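## Task

On the patch panel mounted beneath the switch whose ports have red covers, take out the lead plugged into port 17 (ports count 1 to 24 starting at the left). Hang that lead's cord in the closest cable-manager ring on the left side of that port; the plug itself may dangle. No other plug may be pulled, and shifting any other plug outward can count as failure. At the end every remaining plug must sit latched in its port with its latch lever raised, every lead must still pass through the manager rings it uses, and no lead may be sharply kinked or wrapped around another lead.

## Robot and tools

Robot: two six-joint arms, left_arm (the robot's own left, on the +y side) and right_arm, each ending in a two-finger gripper. Joint order per arm: waist, shoulder, elbow, wrist pitch, wrist yaw, wrist roll, then the gripper opening. Identical angles do not give identical hand poses on both arms.

Frame: one scene frame, origin on the floor at the centre of the robot's foot, +x forward, +y to the robot's left, +z up. end_effector_position is in metres and marks the point between the finger pads, roughly 1 cm short of the fingertips; end_effector_quat_wxyz is the hand orientation. Both can be wrong by a few cm, more at full reach. In the gripper frame the fingers point along +z and separate along y. The furniture may be rotated relative to the robot; only the floor height is known.

Row layout (used by execute_actions and move): one flat list of 14 numbers covering both arms, each in [-1, 1]: left_arm's six joint values then its opening, then right_arm's six joint values then its opening. Joint values are offsets, not poses, measured from the Joint targets at the start of the action or move, and scaled so 1.0 equals 1.264 rad (waist), 1.32 (shoulder), 1.276 (elbow), 1.83 (wrist pitch), 6.358 (wrist yaw), 7.625 (wrist roll). The opening is absolute: +1 fully open, -1 shut. Send 0 joint offsets and the current opening to leave an arm as it is; a 0 opening means half closed, not unchanged. Stated joint ranges (rad): waist -2.880 to 2.880, shoulder 0.000 to 3.142, elbow 0.000 to 3.019, wrist pitch -1.693 to 1.571, wrist yaw -1.571 to 1.571, wrist roll -2.094 to 2.094; the true stops may differ by up to 0.084. A request more than 0.084 rad beyond a stop gets the action (and possibly the call) refused.

execute_actions: actions is a list of actions; each action is a list of up to 15 rows, one row per 1/30 s step, and a short action repeats its last row until 15 steps are used. All rows of one action count from the targets at that action's start, so a repeated row in a later action moves further. cameras picks which images return (omit or ["all"] for all, [] for none). An empty actions list just reports state.

move: target is one row or a list of up to 15 rows; every row counts from the same current Joint targets, not from the previous row. All joints are timed to arrive together, so hands travel on curves, with no avoidance of obstacles or the other arm. speed: rad/s of the joint with the longest way to go, 0.01 to 2, default 0.5, or one per segment. blend: rad, corner rounding between listed targets (0 stops at each). opening_speed: rate of finger change per second on the -1 to +1 scale, at least 0.2; use a low value when squeezing something fragile. New finger values at later targets make all arms halt until settled. Paths take at least 0.5 s and are cut short beyond 10 s. blocking=false returns after about 0.5 s while the move continues. The result adds a move: line: done, off_target (resting over 0.035 rad from target), moving, held or fault, plus limits=held if steps were withheld, and the worst joint error per arm. done says nothing about contact.

wait: seconds from 0 to 10; arms keep their last command and a running move keeps going. stop: brakes a running move, needing some distance. zoom_image: camera (cam_head_left, cam_head_right, cam_left_wrist, cam_right_wrist) and region [x0, y0, x1, y1] in pixels from the top-left, no larger than 504 by 504, taken from the latest image of that camera. finished_scene: scene is the current scene number; call only when the goal holds with the robot let go, as it cannot be reversed.

Cameras: cam_head_left and cam_head_right are 896x504 head views; cam_left_wrist and cam_right_wrist are 672x504 fisheye views on the hands.

Result lines: Joint positions (rad, plus finger pad gap in m, 0.094 when open), Joint velocities (rad/s, m/s; "within noise" means still), Joint targets (the base for the next offsets), Tool commands, grip_measured (opening on the command scale, a little wide when empty and a few hundredths narrower than a squeezed part), grip_effort_nm (motor effort, negative closing, not a pad force, has offset), joint torques in N m (include arm weight; positive toward larger angle; joints 3 and 4 wrap at ±28 N m). "joint sent to its limit" means a joint reached its stop; "joint command not followed" means the clearance check altered targets. Each control step keeps targets within a bounded lead of measured angles, and a step whose hand jump would exceed 110 mm is scaled back, so big offsets take several actions.

Avoid: tugging or loosening any plug other than the target, disturbing latches or rings, knocking anything off the table, the two arms colliding, fast impacts and targets set far past a contact (they press hard). Pushing toward unreachable poses, long outstretched holds or carrying load heats motors; MOTOR HOT warns, and at 100 °C the arm goes limp and falls for 30 to 60 s (OVER-TEMPERATURE FAULT). To release a push, command targets back past the measured positions. To let go of something, command an opening well above grip_measured. Smooth, short, low-effort motion is preferred.

Each tool is called after ">>>" by a JSON object that holds its "api" and its "payload", one argument or row to a line.

## Session

>>> {"api": "execute_actions", "payload": {
  "actions": []
}}

Scene clock: 0.00 s.
left_arm: end_effector_position=(+0.5190, +0.0632, +0.8477) grip_measured=+1.000 grip_effort_nm=n/a end_effector_quat_wxyz=(+0.337, +0.652, +0.657, -0.171) | right_arm: end_effector_position=(+0.5419, -0.4356, +0.8709) grip_measured=+1.000 grip_effort_nm=n/a end_effector_quat_wxyz=(-0.030, +0.374, +0.925, +0.059)
Joint positions: left_arm=[0.789 1.031 0.903 0.118 -0.017 1.664 0.094] | right_arm=[-1.714 0.671 1.089 -0.618 -0.268 0.57 0.094]
Joint velocities: within noise
Joint torques (N m): no reading
Motor temperatures (°C): left_arm=[28 23 24 23 34 36 34] | right_arm=[33 35 25 24 26 30 32]
Heat: left arm: hottest wrist roll 36 °C; right arm: hottest shoulder 35 °C.
Joint targets: left_arm=[0.792 1.037 0.905 0.118 -0.017 1.664] | right_arm=[-1.714 0.669 1.104 -0.617 -0.268 0.570]
Tool commands: left_gripper/opening=+1.0 right_gripper/opening=+1.0

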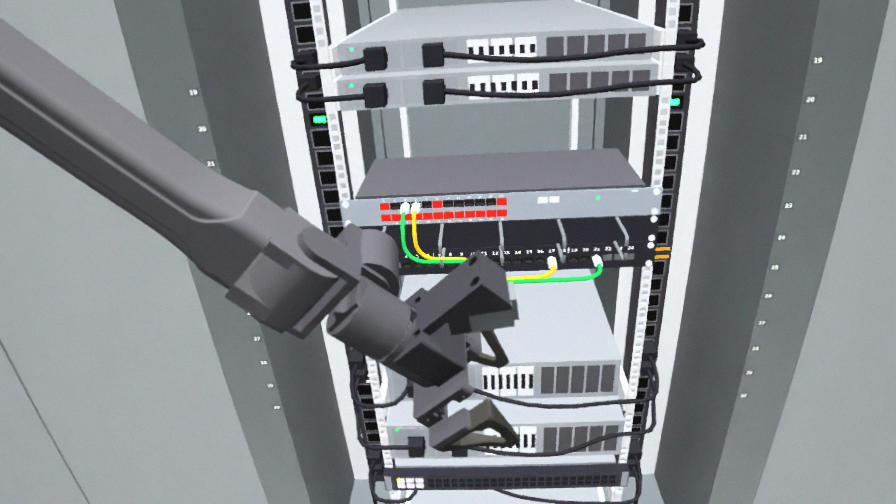

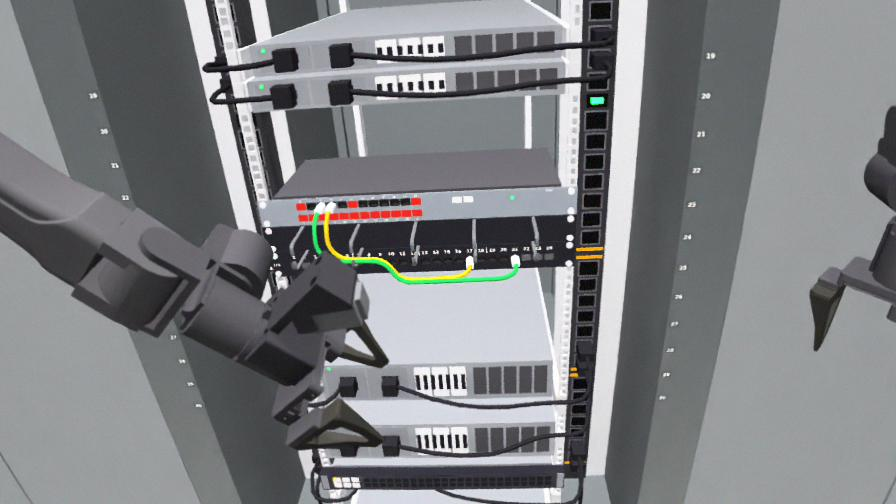

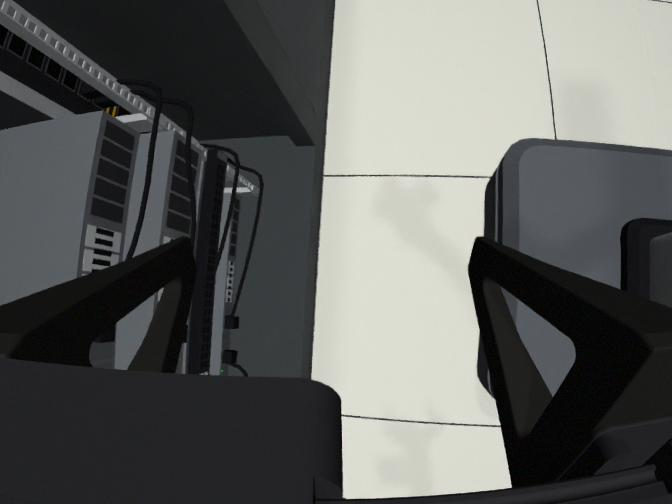

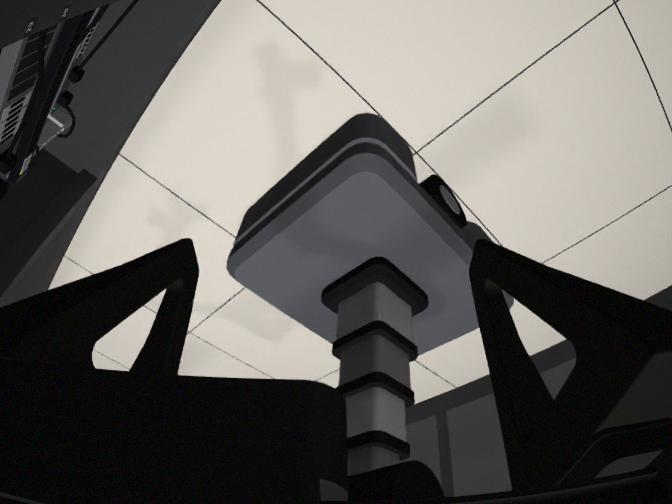

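>>> {"api": "zoom_image", "payload": {
  "camera": "cam_head_right",
  "region": [250, 180, 590, 300]
}}

>>> {"api": "zoom_image", "payload": {
  "camera": "cam_head_left",
  "region": [480, 210, 680, 300]
}}

Scaled by 1.482 from the camera's 896x504 image, which has a finer 1280x720 frame.

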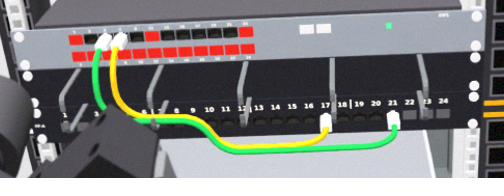

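Scaled by 2.520 from the camera's 896x504 image, which has a finer 1280x720 frame.

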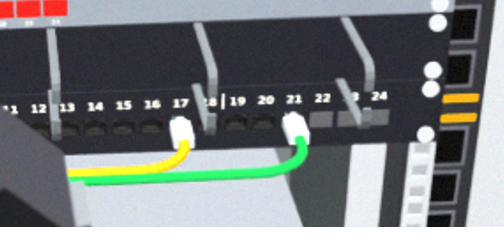

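>>> {"api": "move", "payload": {
  "target": [0.12,0,0,0,0,0,1,-0.12,0,0,0,0,0,1]
}}

>>> {"api": "move", "payload": {
  "target": [-0.12,0.12,0,0,0,0,1,0.12,0.12,0,0,0,0,1],
  "cameras": []
}}

>>> {"api": "move", "payload": {
  "target": [0,-0.12,0.12,0,0,0,1,0,-0.12,0.12,0,0,0,1],
  "cameras": []
}}

>>> {"api": "move", "payload": {
  "target": [0,0,-0.12,0.12,0,0,1,0,0,-0.12,0.12,0,0,1],
  "cameras": []
}}

>>> {"api": "move", "payload": {
  "target": [0,0,0,-0.12,0.04,0,1,0,0,0,-0.12,0.04,0,1],
  "cameras": []
}}

>>> {"api": "move", "payload": {
  "target": [0,0,0,0,-0.04,0.04,1,0,0,0,0,-0.04,0.04,1],
  "cameras": ["cam_head_left"]
}}

Scene clock: 33.63 s.
left_arm: end_effector_position=(+0.5172, +0.1161, +0.8033) grip_measured=+1.000 grip_effort_nm=-0.027 end_effector_quat_wxyz=(+0.288, +0.664, +0.678, -0.131) | right_arm: end_effector_position=(+0.5330, -0.4840, +0.8751) grip_measured=+1.000 grip_effort_nm=0.027 end_effector_quat_wxyz=(-0.015, +0.387, +0.922, -0.008)
Joint positions: left_arm=[0.925 1.031 0.903 0.118 -0.017 1.664 0.094] | right_arm=[-1.853 0.671 1.089 -0.618 -0.268 0.57 0.094]
Joint velocities: within noise
Joint torques (N m): left_arm=[-4.89 -10.81 1.22 0.54 0.45 -0.09] | right_arm=[0.21 -15.91 6.27 0.14 0.1 0.2]
Motor temperatures (°C): left_arm=[28 25 24 23 34 35 33] | right_arm=[32 36 27 24 26 28 31]
Heat: left arm: hottest wrist roll 35 °C; right arm: hottest shoulder 36 °C.
Joint targets: left_arm=[0.944 1.037 0.905 0.118 -0.017 1.664] | right_arm=[-1.866 0.669 1.104 -0.617 -0.267 0.570]
move: done

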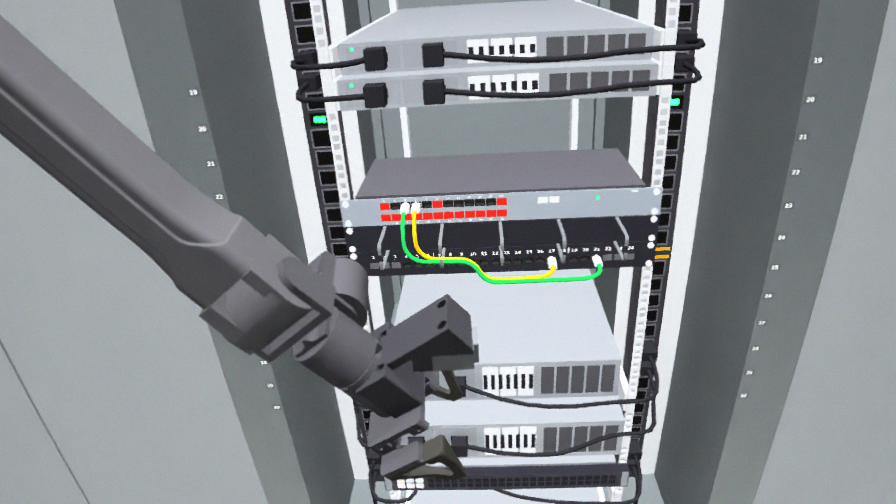

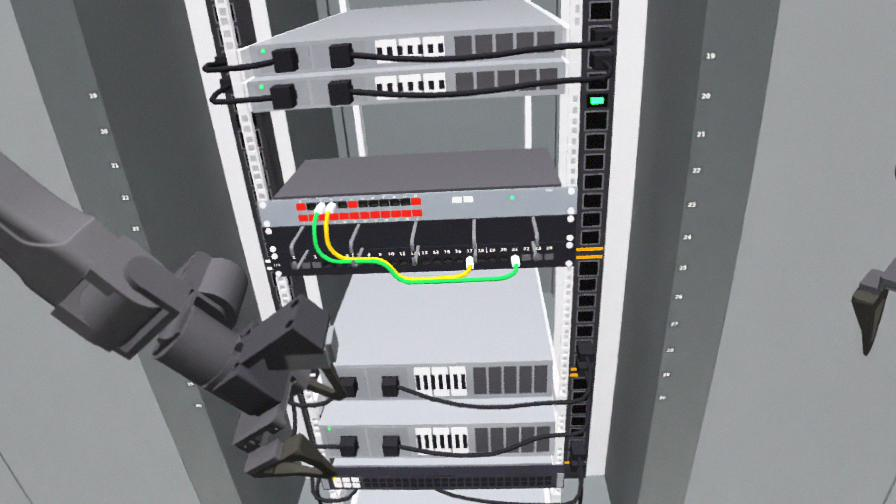

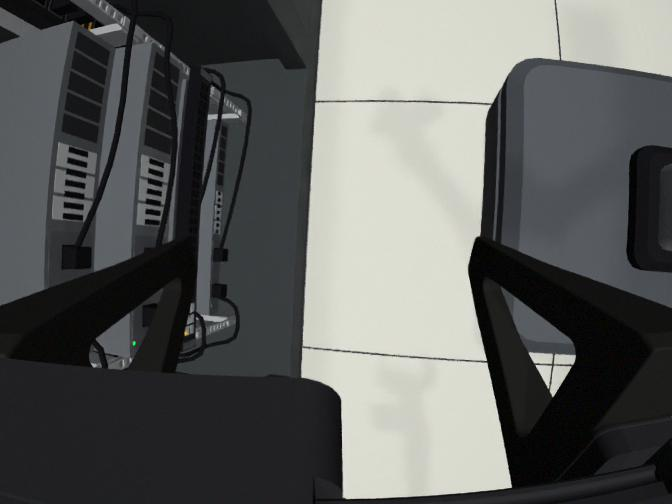

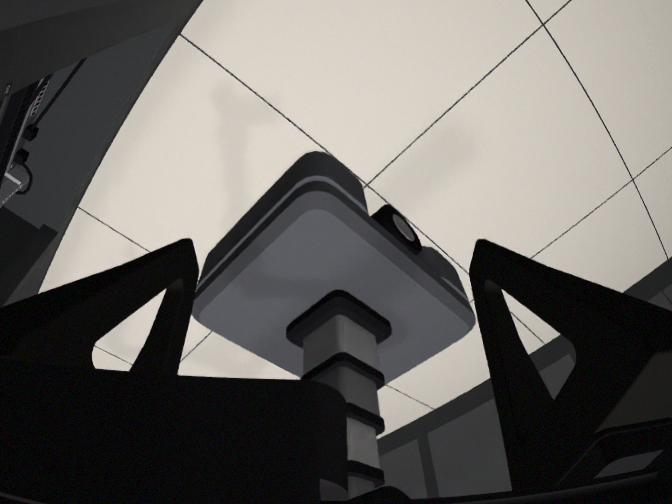

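Scene clock: 34.63 s.
left_arm: end_effector_position=(+0.4521, +0.0277, +0.8003) grip_measured=+1.000 grip_effort_nm=-0.027 end_effector_quat_wxyz=(+0.286, +0.677, +0.641, -0.221) | right_arm: end_effector_position=(+0.4939, -0.4408, +0.8058) grip_measured=+1.000 grip_effort_nm=0.032 end_effector_quat_wxyz=(-0.104, +0.389, +0.915, +0.038)
Joint positions: left_arm=[0.804 1.186 0.904 0.118 -0.017 1.664 0.094] | right_arm=[-1.726 0.828 1.089 -0.618 -0.268 0.57 0.094]
Joint velocities: within noise
Joint torques (N m): left_arm=[-9.76 -9.47 0.17 0.25 0.52 -0.07] | right_arm=[1.73 -16.09 4.81 -0.13 0.01 0.19]
Motor temperatures (°C): left_arm=[28 25 24 23 34 34 33] | right_arm=[32 36 27 24 26 28 31]
Heat: left arm: hottest wrist yaw 34 °C; right arm: hottest shoulder 36 °C.
Joint targets: left_arm=[0.792 1.196 0.905 0.118 -0.017 1.664] | right_arm=[-1.714 0.827 1.104 -0.617 -0.267 0.570]
move: done
No camera images: "cameras" was empty.

Scene clock: 35.70 s.
left_arm: end_effector_position=(+0.6217, +0.0895, +0.8631) grip_measured=+1.000 grip_effort_nm=-0.032 end_effector_quat_wxyz=(+0.381, +0.623, +0.675, -0.105) | right_arm: end_effector_position=(+0.6217, -0.4495, +0.9100) grip_measured=+1.000 grip_effort_nm=0.037 end_effector_quat_wxyz=(+0.045, +0.360, +0.929, +0.067)
Joint positions: left_arm=[0.804 1.019 1.064 0.118 -0.017 1.664 0.094] | right_arm=[-1.726 0.663 1.234 -0.618 -0.268 0.57 0.094]
Joint velocities: within noise
Joint torques (N m): left_arm=[-8.23 -10.34 2.07 0.7 0.52 -0.11] | right_arm=[2.26 -17.14 8.43 0.54 0.02 0.18]
Motor temperatures (°C): left_arm=[28 25 24 23 34 34 33] | right_arm=[32 37 27 24 26 28 31]
Heat: left arm: hottest wrist yaw 34 °C; right arm: hottest shoulder 37 °C.
Joint targets: left_arm=[0.792 1.037 1.058 0.118 -0.017 1.664] | right_arm=[-1.714 0.669 1.257 -0.617 -0.267 0.570]
move: done
No camera images: "cameras" was empty.

Scene clock: 36.80 s.
left_arm: end_effector_position=(+0.5770, +0.0850, +0.8591) grip_measured=+1.000 grip_effort_nm=-0.032 end_effector_quat_wxyz=(+0.397, +0.612, +0.679, -0.085) | right_arm: end_effector_position=(+0.6041, -0.4501, +0.8841) grip_measured=+1.000 grip_effort_nm=0.032 end_effector_quat_wxyz=(+0.085, +0.351, +0.930, +0.074)
Joint positions: left_arm=[0.804 1.019 0.911 0.327 -0.017 1.664 0.094] | right_arm=[-1.726 0.663 1.111 -0.411 -0.268 0.57 0.094]
Joint velocities: within noise
Joint torques (N m): left_arm=[-8.06 -9.35 1.16 1.17 0.52 -0.1] | right_arm=[2.14 -16.32 5.22 1.17 0.02 0.18]
Motor temperatures (°C): left_arm=[28 25 24 23 34 34 33] | right_arm=[32 37 27 24 25 28 31]
Heat: left arm: hottest wrist yaw 34 °C; right arm: hottest shoulder 37 °C.
Joint targets: left_arm=[0.792 1.037 0.905 0.338 -0.017 1.664] | right_arm=[-1.714 0.669 1.104 -0.397 -0.267 0.570]
move: done
No camera images: "cameras" was empty.

Scene clock: 37.93 s.
left_arm: end_effector_position=(+0.5303, +0.0451, +0.8798) grip_measured=+1.000 grip_effort_nm=-0.027 end_effector_quat_wxyz=(+0.428, +0.620, +0.617, -0.228) | right_arm: end_effector_position=(+0.5501, -0.4840, +0.8799) grip_measured=+1.000 grip_effort_nm=0.037 end_effector_quat_wxyz=(+0.014, +0.372, +0.926, -0.067)
Joint positions: left_arm=[0.804 1.019 0.911 0.127 0.234 1.664 0.094] | right_arm=[-1.726 0.663 1.111 -0.606 -0.017 0.57 0.094]
Joint velocities: within noise
Joint torques (N m): left_arm=[-8.41 -8.94 0.91 0.06 0.75 -0.1] | right_arm=[2.37 -15.91 4.86 -0.2 0.31 0.21]
Motor temperatures (°C): left_arm=[28 25 24 23 34 34 33] | right_arm=[32 37 27 24 25 28 30]
Heat: left arm: hottest wrist yaw 34 °C; right arm: hottest shoulder 37 °C.
Joint targets: left_arm=[0.792 1.037 0.905 0.118 0.237 1.664] | right_arm=[-1.714 0.669 1.104 -0.617 -0.014 0.570]
move: done
No camera images: "cameras" was empty.

Scene clock: 39.43 s.
left_arm: end_effector_position=(+0.5307, +0.0726, +0.8476) grip_measured=+1.000 grip_effort_nm=-0.037 end_effector_quat_wxyz=(+0.361, +0.738, +0.561, -0.107) | right_arm: end_effector_position=(+0.5581, -0.4423, +0.8794) grip_measured=+1.000 grip_effort_nm=0.037 end_effector_quat_wxyz=(-0.017, +0.502, +0.863, +0.053)
Joint positions: left_arm=[0.804 1.019 0.911 0.126 -0.013 1.955 0.094] | right_arm=[-1.726 0.663 1.111 -0.607 -0.264 0.859 0.094]
Joint velocities: within noise
Joint torques (N m): left_arm=[-8.35 -9.05 0.91 0.1 0.39 0] | right_arm=[2.61 -15.74 4.88 -0.16 -0.09 0.34]
Motor temperatures (°C): left_arm=[28 25 24 23 34 34 33] | right_arm=[32 37 27 24 25 28 30]
Heat: left arm: hottest wrist yaw 34 °C; right arm: hottest shoulder 37 °C.
Joint targets: left_arm=[0.792 1.037 0.905 0.118 -0.018 1.969] | right_arm=[-1.714 0.669 1.104 -0.617 -0.268 0.874]
move: done
Images, in order (width x height): cam_head_left 896x504.

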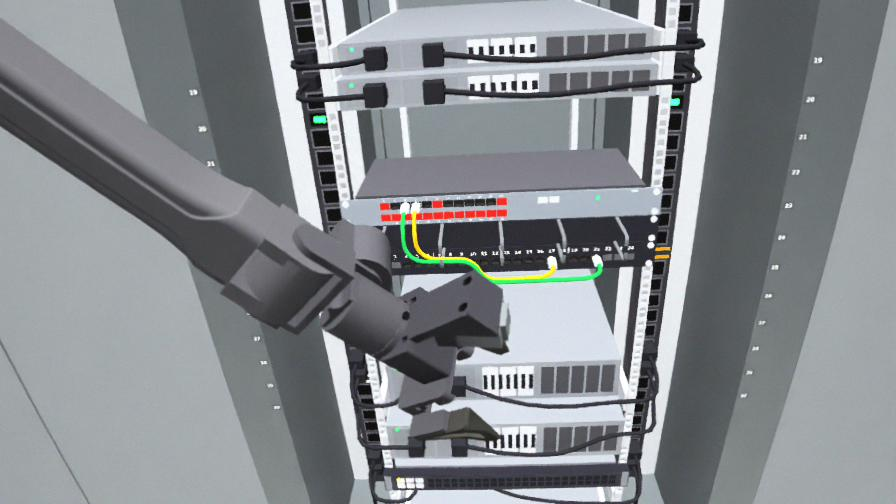

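>>> {"api": "move", "payload": {
  "target": [0.45,0.1,0,0,0,-0.0398,1,0.6226,0,0,0,0.0421,-0.2051,1]
}}

Scene clock: 246.27 s.
left_arm: end_effector_position=(+0.4605, +0.2949, +0.6794) grip_measured=+1.000 grip_effort_nm=-0.032 end_effector_quat_wxyz=(+0.102, +0.691, +0.714, -0.039) | right_arm: end_effector_position=(+0.5836, -0.2264, +0.9430) grip_measured=+1.000 grip_effort_nm=0.027 end_effector_quat_wxyz=(+0.126, -0.285, +0.908, +0.280)
Joint positions: left_arm=[1.345 1.134 0.911 0.126 -0.014 1.679 0.094] | right_arm=[-0.94 0.663 1.111 -0.607 -0.003 -0.674 0.094]
Joint velocities: within noise
Joint torques (N m): left_arm=[-2.26 -10.99 -0.44 0.01 0.11 -0.2] | right_arm=[4.31 -12.63 4.16 -0.17 -0.32 0]
Motor temperatures (°C): left_arm=[28 25 24 22 30 29 30] | right_arm=[31 38 27 23 25 23 26]
Heat: left arm: hottest wrist yaw 30 °C; right arm: hottest shoulder 38 °C.
Joint targets: left_arm=[1.361 1.169 0.905 0.118 -0.017 1.665] | right_arm=[-0.927 0.669 1.104 -0.617 0.000 -0.690]
move: done

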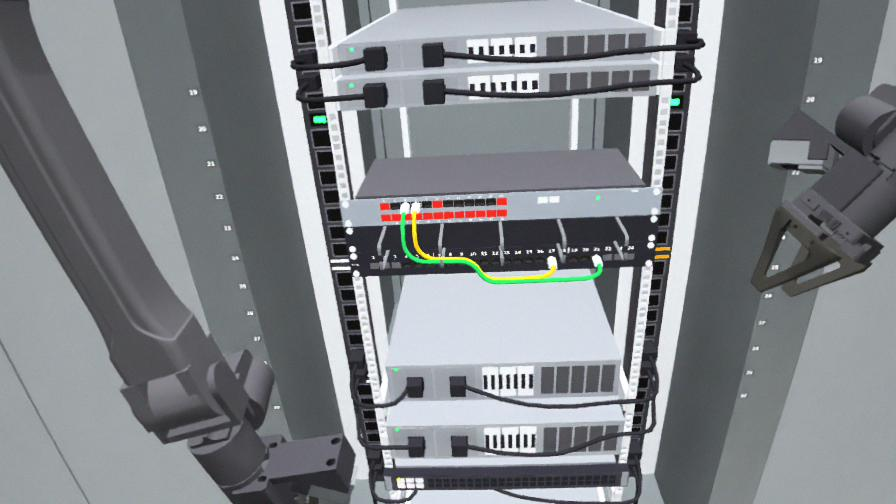

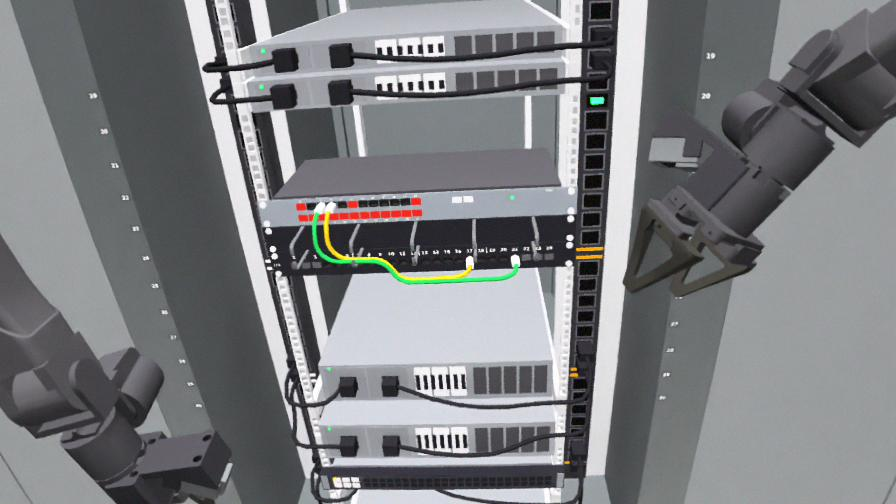

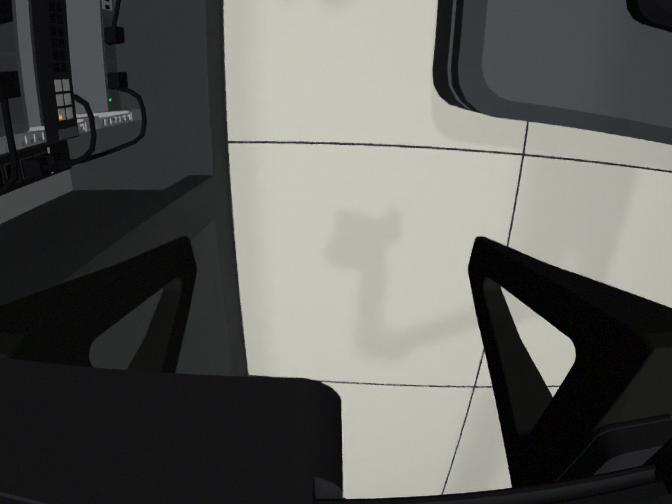

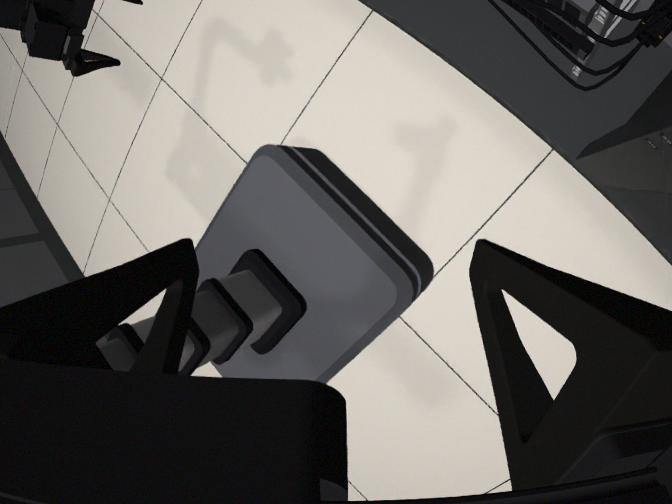

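>>> {"api": "move", "payload": {
  "target": [0,0,0,0,0,0,1,0,0.691,0.11,1.157,0,0,1],
  "speed": 0.7
}}

every number of target must lie in its column's range; nothing of the call was run
Scene clock: 257.60 s.
left_arm: end_effector_position=(+0.4605, +0.2949, +0.6794) grip_measured=+1.000 grip_effort_nm=-0.032 end_effector_quat_wxyz=(+0.102, +0.691, +0.714, -0.039) | right_arm: end_effector_position=(+0.5836, -0.2264, +0.9430) grip_measured=+1.000 grip_effort_nm=0.032 end_effector_quat_wxyz=(+0.127, -0.286, +0.908, +0.280)
Joint positions: left_arm=[1.345 1.134 0.911 0.126 -0.014 1.678 0.094] | right_arm=[-0.94 0.663 1.111 -0.607 -0.003 -0.676 0.094]
Joint velocities: within noise
Joint torques (N m): left_arm=[-2.61 -11.05 -0.4 -0.01 0.11 -0.18] | right_arm=[3.78 -12.4 4.23 -0.21 -0.31 0.01]
Motor temperatures (°C): left_arm=[28 26 24 22 30 29 30] | right_arm=[31 38 26 23 25 23 25]
Heat: left arm: hottest wrist yaw 30 °C; right arm: hottest shoulder 38 °C.
Joint targets: left_arm=[1.361 1.169 0.905 0.118 -0.017 1.665] | right_arm=[-0.927 0.669 1.104 -0.617 0.000 -0.689]
Tool commands: left_gripper/opening=+1.0 right_gripper/opening=+1.0

>>> {"api": "move", "payload": {
  "target": [0,0,0,0,0,0,1,0,0.25,0.04,0.6,0,0,1],
  "speed": 0.8,
  "cameras": []
}}

>>> {"api": "move", "payload": {
  "target": [0,0,0,0,0,0,1,0,0.441,0.07,0.557,0,0,1],
  "speed": 0.6
}}

Scene clock: 266.30 s.
left_arm: end_effector_position=(+0.4605, +0.2949, +0.6794) grip_measured=+1.000 grip_effort_nm=-0.027 end_effector_quat_wxyz=(+0.102, +0.691, +0.715, -0.039) | right_arm: end_effector_position=(+0.7355, -0.1949, +0.8876) grip_measured=+1.000 grip_effort_nm=0.032 end_effector_quat_wxyz=(+0.449, -0.155, +0.870, +0.131)
Joint positions: left_arm=[1.345 1.134 0.911 0.126 -0.014 1.677 0.094] | right_arm=[-0.94 0.982 1.124 0.464 -0.003 -0.676 0.094]
Joint velocities: within noise
Joint torques (N m): left_arm=[-2.43 -11.05 -0.49 0.05 0.11 -0.17] | right_arm=[6.48 -13.45 6.15 1.98 -0.3 0.04]
Motor temperatures (°C): left_arm=[28 26 24 22 29 29 29] | right_arm=[31 38 26 23 25 23 25]
Heat: left arm: hottest wrist yaw 29 °C; right arm: hottest shoulder 38 °C.
Joint targets: left_arm=[1.361 1.169 0.905 0.118 -0.017 1.665] | right_arm=[-0.927 0.999 1.155 0.481 0.000 -0.689]
move: done
No camera images: "cameras" was empty.

Scene clock: 268.77 s.
left_arm: end_effector_position=(+0.4605, +0.2949, +0.6794) grip_measured=+1.000 grip_effort_nm=-0.032 end_effector_quat_wxyz=(+0.102, +0.691, +0.715, -0.039) | right_arm: end_effector_position=(+0.6903, -0.1247, +0.7931) grip_measured=+1.000 grip_effort_nm=0.032 end_effector_quat_wxyz=(+0.639, -0.048, +0.768, +0.013)
Joint positions: left_arm=[1.345 1.134 0.911 0.126 -0.014 1.677 0.094] | right_arm=[-0.94 1.572 1.235 1.482 -0.003 -0.676 0.094]
Joint velocities: within noise
Joint torques (N m): left_arm=[-2.37 -11.11 -0.34 0.06 0.11 -0.19] | right_arm=[10.93 -12.92 1.09 2.36 -0.27 0.05]
Motor temperatures (°C): left_arm=[27 26 24 22 29 29 29] | right_arm=[31 38 26 23 25 23 25]
Heat: left arm: hottest wrist yaw 29 °C; right arm: hottest shoulder 38 °C.
Joint targets: left_arm=[1.361 1.169 0.905 0.118 -0.017 1.665] | right_arm=[-0.927 1.581 1.244 1.501 0.000 -0.689]
move: done

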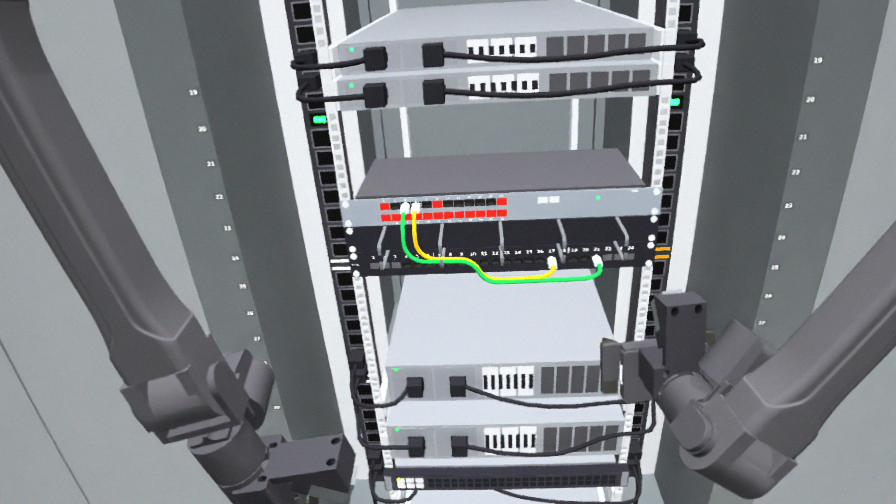

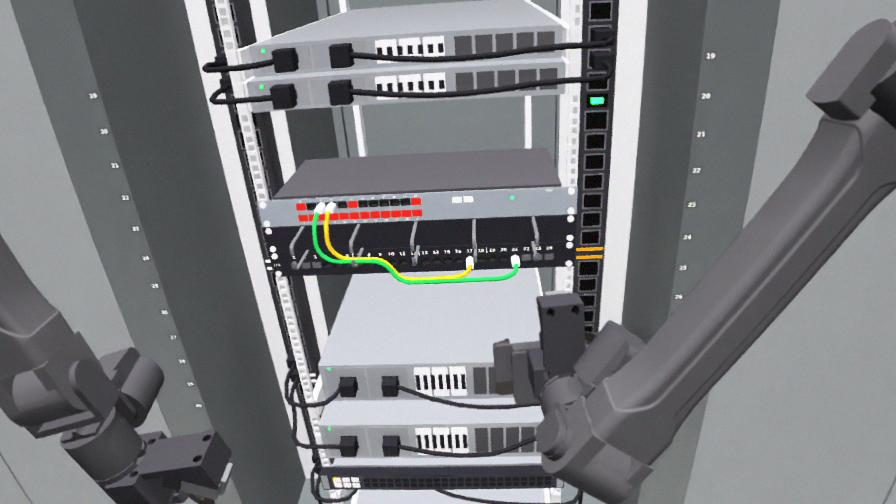

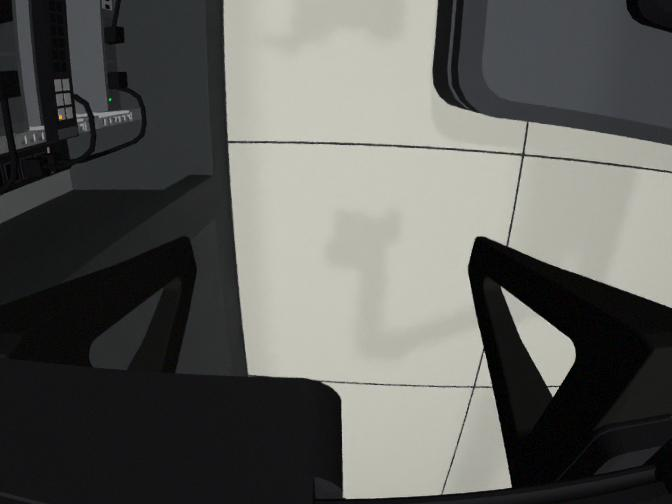

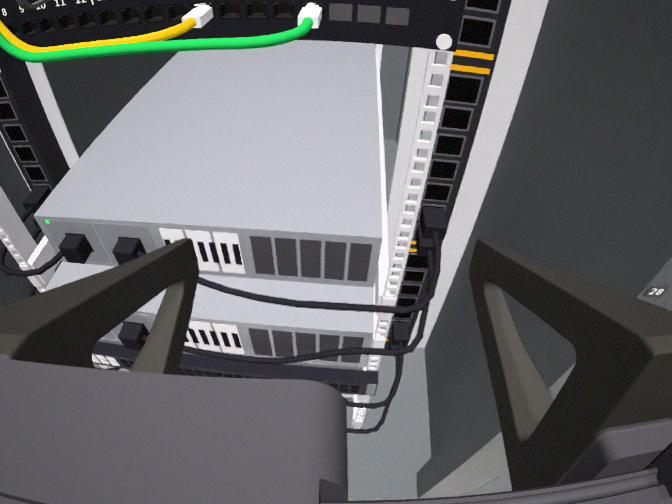

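>>> {"api": "zoom_image", "payload": {
  "camera": "cam_right_wrist",
  "region": [0, 0, 480, 130]
}}

>>> {"api": "zoom_image", "payload": {
  "camera": "cam_right_wrist",
  "region": [140, 0, 360, 60]
}}

Scaled by 1.050 from the camera's 672x504 image, which has a finer 960x720 frame.

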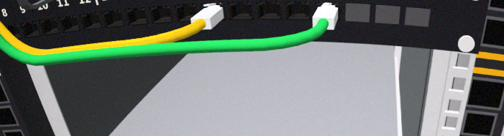

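Scaled by 2.291 from the camera's 672x504 image, which has a finer 960x720 frame.

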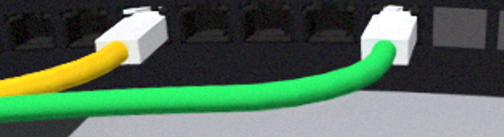

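>>> {"api": "move", "payload": {
  "target": [0,0,0,0,0,0,1,0.079,-0.091,-0.089,0.03,0,-0.013,1],
  "cameras": ["cam_right_wrist","cam_head_left"]
}}

>>> {"api": "zoom_image", "payload": {
  "camera": "cam_right_wrist",
  "region": [0, 0, 480, 260]
}}

Scene clock: 299.03 s.
left_arm: end_effector_position=(+0.4605, +0.2949, +0.6794) grip_measured=+1.000 grip_effort_nm=-0.032 end_effector_quat_wxyz=(+0.102, +0.691, +0.715, -0.039) | right_arm: end_effector_position=(+0.6923, -0.1160, +0.8689) grip_measured=+1.000 grip_effort_nm=0.037 end_effector_quat_wxyz=(+0.667, -0.045, +0.744, +0.009)
Joint positions: left_arm=[1.345 1.134 0.911 0.126 -0.014 1.677 0.094] | right_arm=[-0.837 1.47 1.138 1.539 -0.002 -0.774 0.094]
Joint velocities: within noise
Joint torques (N m): left_arm=[-2.49 -11.16 -0.39 0.05 0.1 -0.19] | right_arm=[10.58 -13.16 -0.06 2.07 -0.36 0.05]
Motor temperatures (°C): left_arm=[27 26 24 22 29 29 29] | right_arm=[32 39 26 24 25 23 25]
Heat: left arm: hottest wrist yaw 29 °C; right arm: hottest shoulder 39 °C.
Joint targets: left_arm=[1.361 1.169 0.905 0.118 -0.017 1.666] | right_arm=[-0.827 1.461 1.130 1.555 0.000 -0.789]
move: done
Images, in order (width x height): cam_head_left 896x504, cam_right_wrist 672x504.

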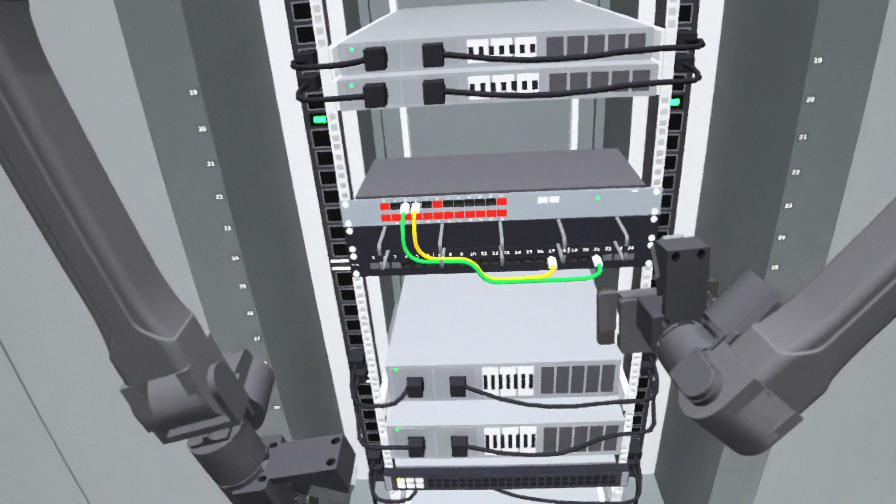

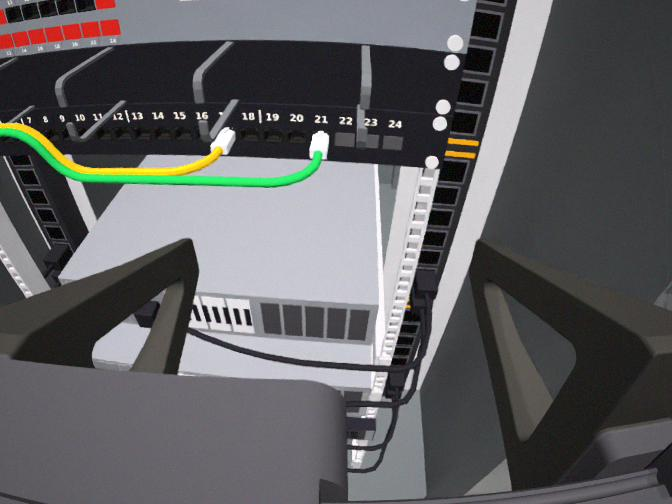

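Scaled by 1.050 from the camera's 672x504 image, which has a finer 960x720 frame.

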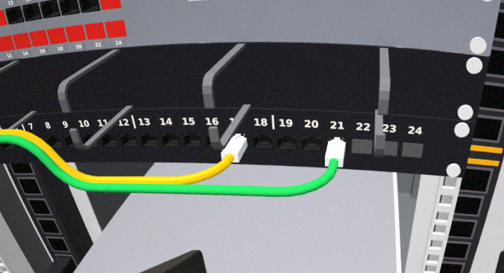

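>>> {"api": "zoom_image", "payload": {
  "camera": "cam_right_wrist",
  "region": [30, 30, 260, 200]
}}

>>> {"api": "zoom_image", "payload": {
  "camera": "cam_head_left",
  "region": [360, 190, 560, 300]
}}

>>> {"api": "zoom_image", "payload": {
  "camera": "cam_head_left",
  "region": [460, 200, 640, 290]
}}

Scaled by 2.191 from the camera's 672x504 image, which has a finer 960x720 frame.

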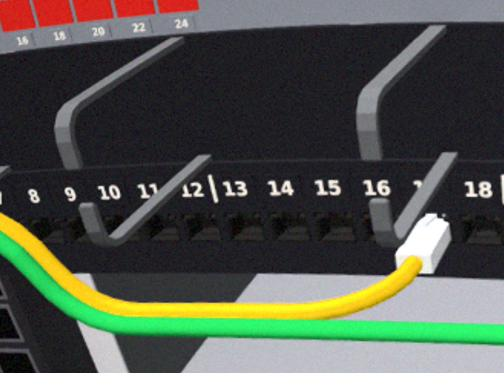

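Scaled by 2.520 from the camera's 896x504 image, which has a finer 1280x720 frame.

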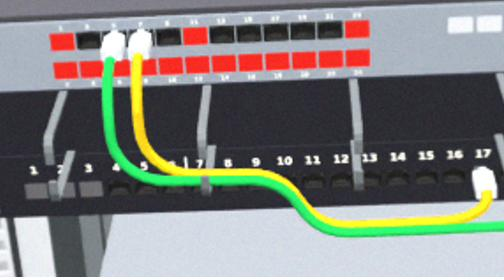

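Scaled by 2.800 from the camera's 896x504 image, which has a finer 1280x720 frame.

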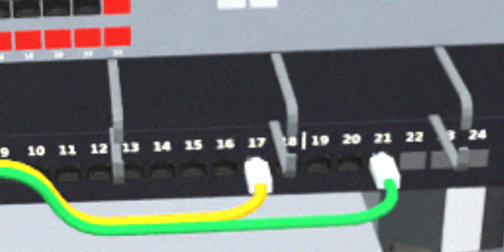

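>>> {"api": "zoom_image", "payload": {
  "camera": "cam_head_left",
  "region": [580, 220, 760, 360]
}}

>>> {"api": "zoom_image", "payload": {
  "camera": "cam_right_wrist",
  "region": [100, 200, 560, 504]
}}

Scaled by 2.800 from the camera's 896x504 image, which has a finer 1280x720 frame.

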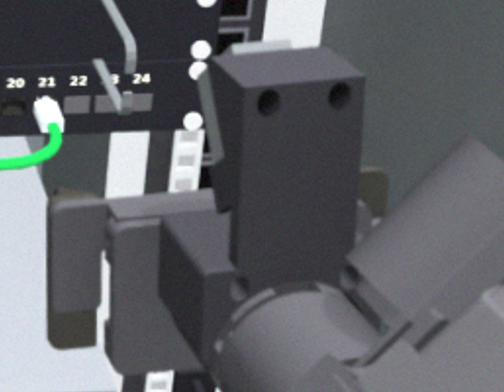

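Scaled by 1.096 from the camera's 672x504 image, which has a finer 960x720 frame.

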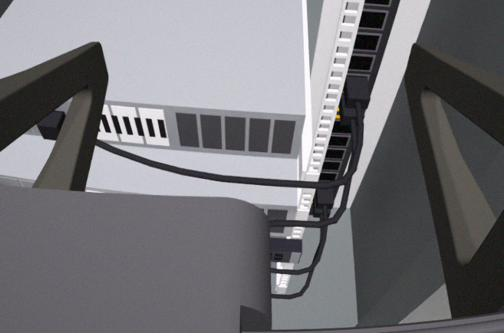

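>>> {"api": "move", "payload": {
  "target": [
    [-0.421,-0.052,0.074,0.263,0,-0.121,1,0,0,0,0,0,0,1],
    [-0.421,0.323,0.316,0.777,0,-0.121,1,0,0,0,0,0,0,1]
  ],
  "blend": 0.1
}}

>>> {"api": "zoom_image", "payload": {
  "camera": "cam_left_wrist",
  "region": [200, 0, 600, 250]
}}

Scene clock: 402.07 s.
left_arm: end_effector_position=(+0.7212, +0.1035, +0.8443) grip_measured=+1.000 grip_effort_nm=-0.032 end_effector_quat_wxyz=(+0.676, +0.024, +0.737, +0.004) | right_arm: end_effector_position=(+0.6923, -0.1160, +0.8689) grip_measured=+1.000 grip_effort_nm=0.032 end_effector_quat_wxyz=(+0.667, -0.045, +0.744, +0.009)
Joint positions: left_arm=[0.846 1.567 1.298 1.526 -0.015 0.755 0.094] | right_arm=[-0.837 1.47 1.138 1.539 -0.002 -0.775 0.094]
Joint velocities: within noise
Joint torques (N m): left_arm=[-13.04 -10.81 1.85 1.96 0.38 -0.18] | right_arm=[10.87 -13.33 -0.1 2.09 -0.36 0.05]
Motor temperatures (°C): left_arm=[27 27 24 22 28 28 28] | right_arm=[32 38 25 23 25 22 24]
Heat: left arm: hottest wrist yaw 28 °C; right arm: hottest shoulder 38 °C.
Joint targets: left_arm=[0.829 1.596 1.308 1.540 -0.017 0.743] | right_arm=[-0.827 1.461 1.130 1.555 0.000 -0.789]
move: done

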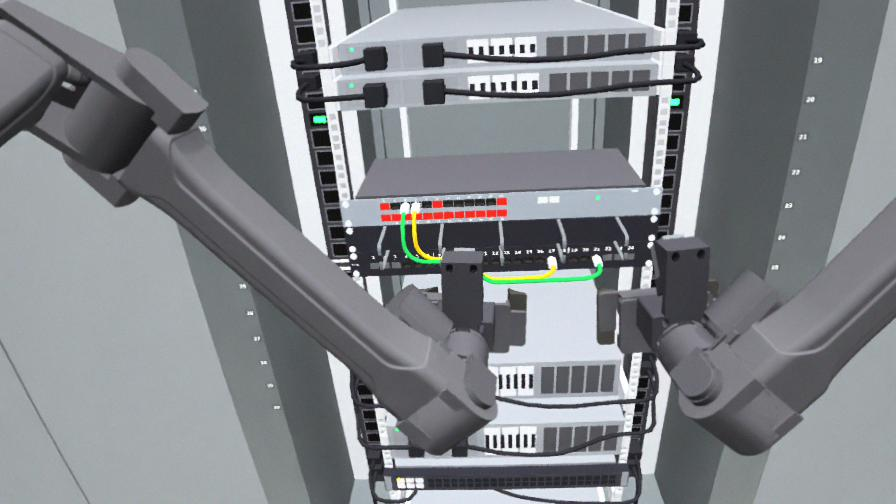

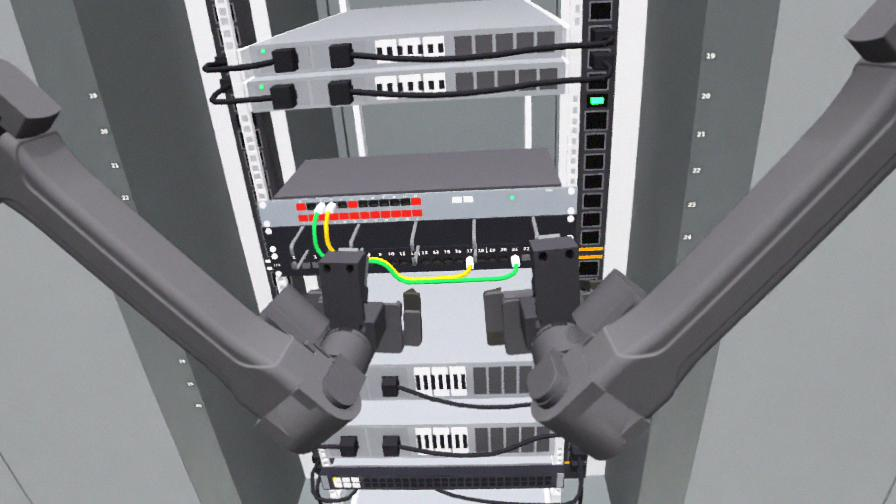

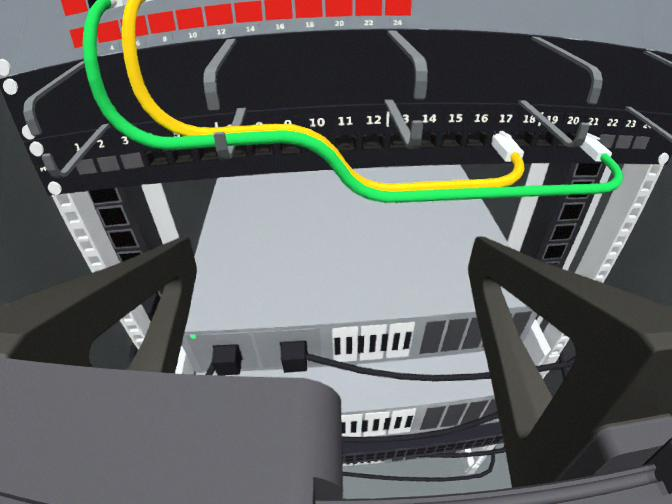

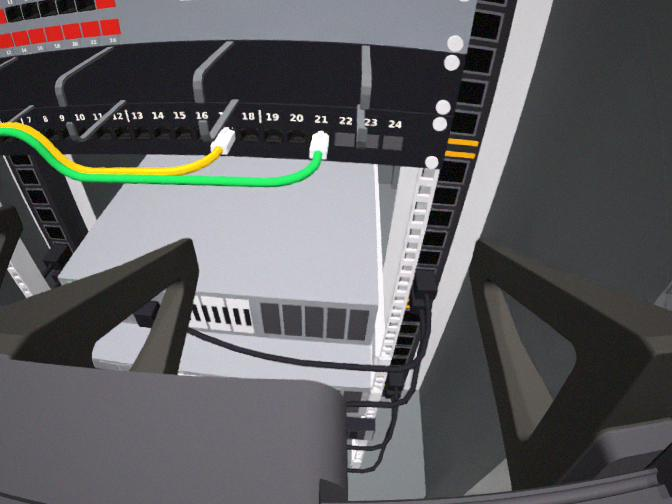

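Scaled by 1.260 from the camera's 672x504 image, which has a finer 960x720 frame.

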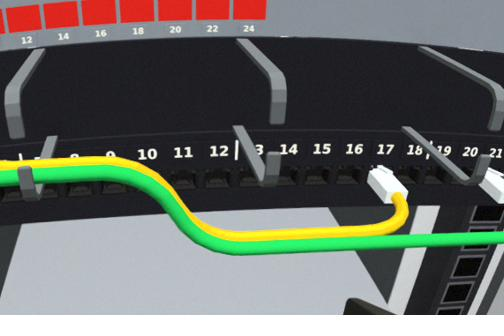

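>>> {"api": "move", "payload": {
  "target": [0,0,0,0,0,-0.206,1,0,0,0,0,0,0.206,1],
  "speed": 1.0
}}

>>> {"api": "zoom_image", "payload": {
  "camera": "cam_head_left",
  "region": [400, 200, 720, 400]
}}

>>> {"api": "zoom_image", "payload": {
  "camera": "cam_head_right",
  "region": [300, 200, 620, 400]
}}

Scene clock: 457.23 s.
left_arm: end_effector_position=(+0.7213, +0.1038, +0.8446) grip_measured=+1.000 grip_effort_nm=-0.032 end_effector_quat_wxyz=(+0.482, -0.503, +0.538, -0.474) | right_arm: end_effector_position=(+0.6923, -0.1160, +0.8689) grip_measured=+1.000 grip_effort_nm=0.027 end_effector_quat_wxyz=(+0.472, +0.486, +0.565, +0.471)
Joint positions: left_arm=[0.846 1.567 1.298 1.528 -0.015 -0.814 0.094] | right_arm=[-0.837 1.47 1.138 1.539 -0.002 0.767 0.094]
Joint velocities: within noise
Joint torques (N m): left_arm=[-12.98 -10.75 1.89 1.94 0.36 -0.1] | right_arm=[10.34 -13.1 -0.03 2.09 -0.35 0.25]
Motor temperatures (°C): left_arm=[28 29 24 22 28 27 28] | right_arm=[32 38 25 23 25 22 24]
Heat: left arm: hottest shoulder 29 °C; right arm: hottest shoulder 38 °C.
Joint targets: left_arm=[0.829 1.596 1.308 1.540 -0.017 -0.828] | right_arm=[-0.827 1.461 1.130 1.555 0.000 0.782]
move: done

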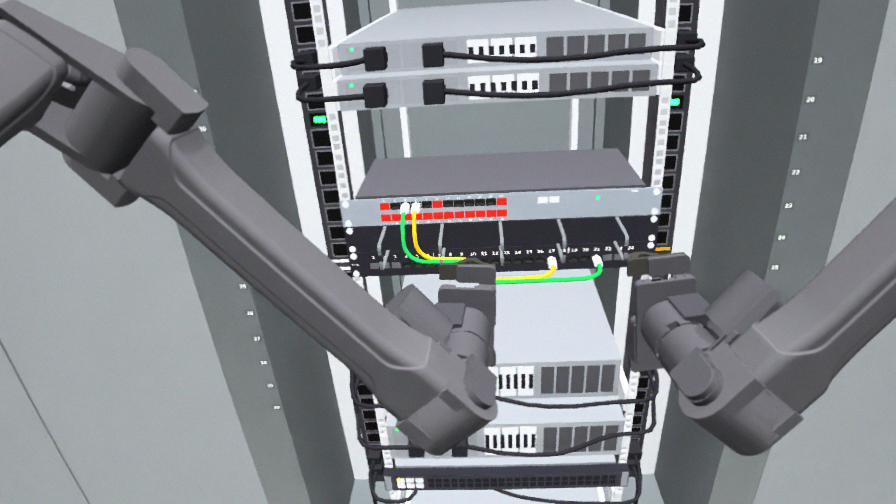

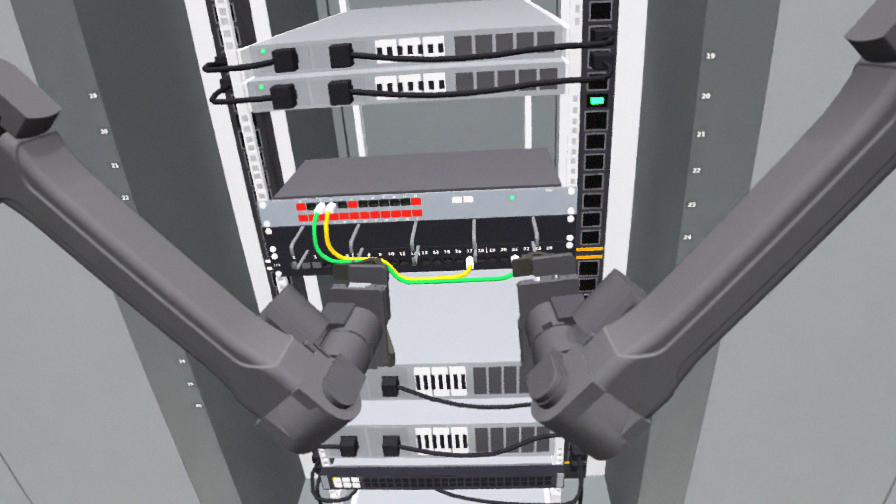

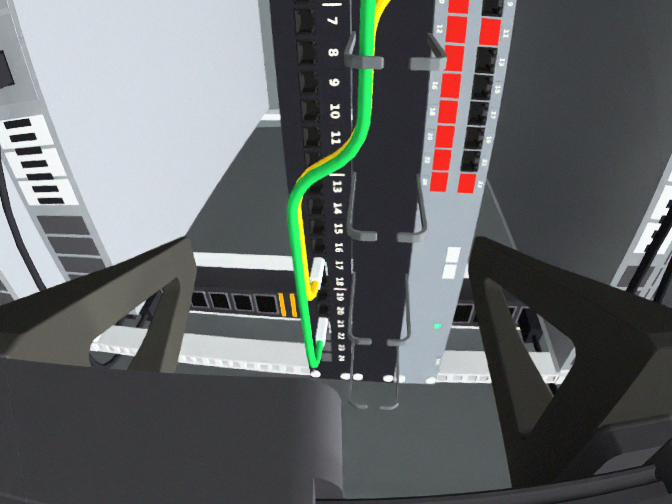

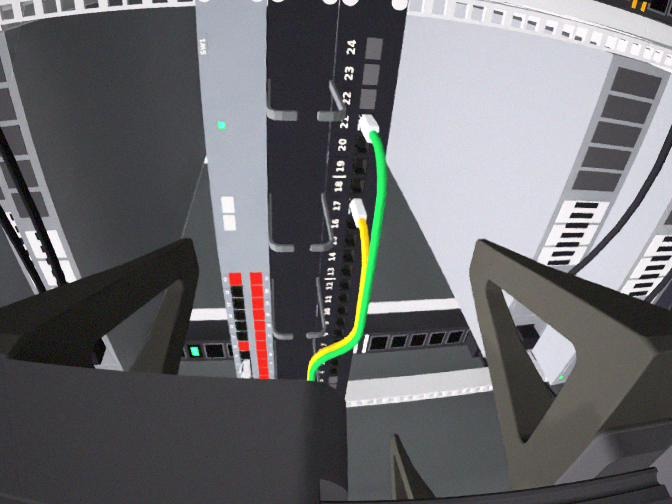

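Scaled by 1.575 from the camera's 896x504 image, which has a finer 1280x720 frame.

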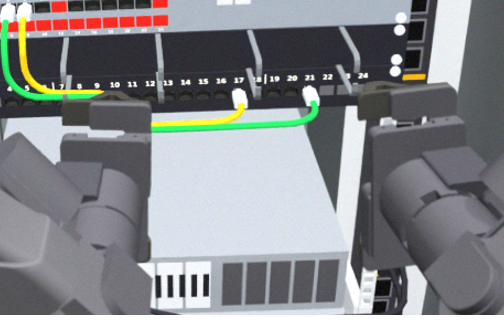

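Scaled by 1.575 from the camera's 896x504 image, which has a finer 1280x720 frame.

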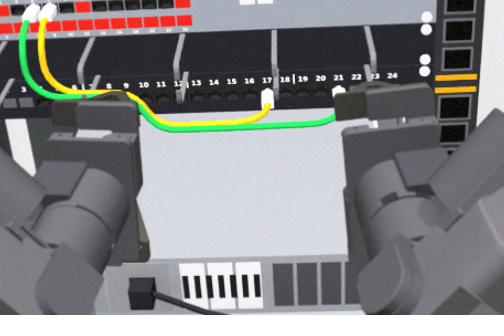

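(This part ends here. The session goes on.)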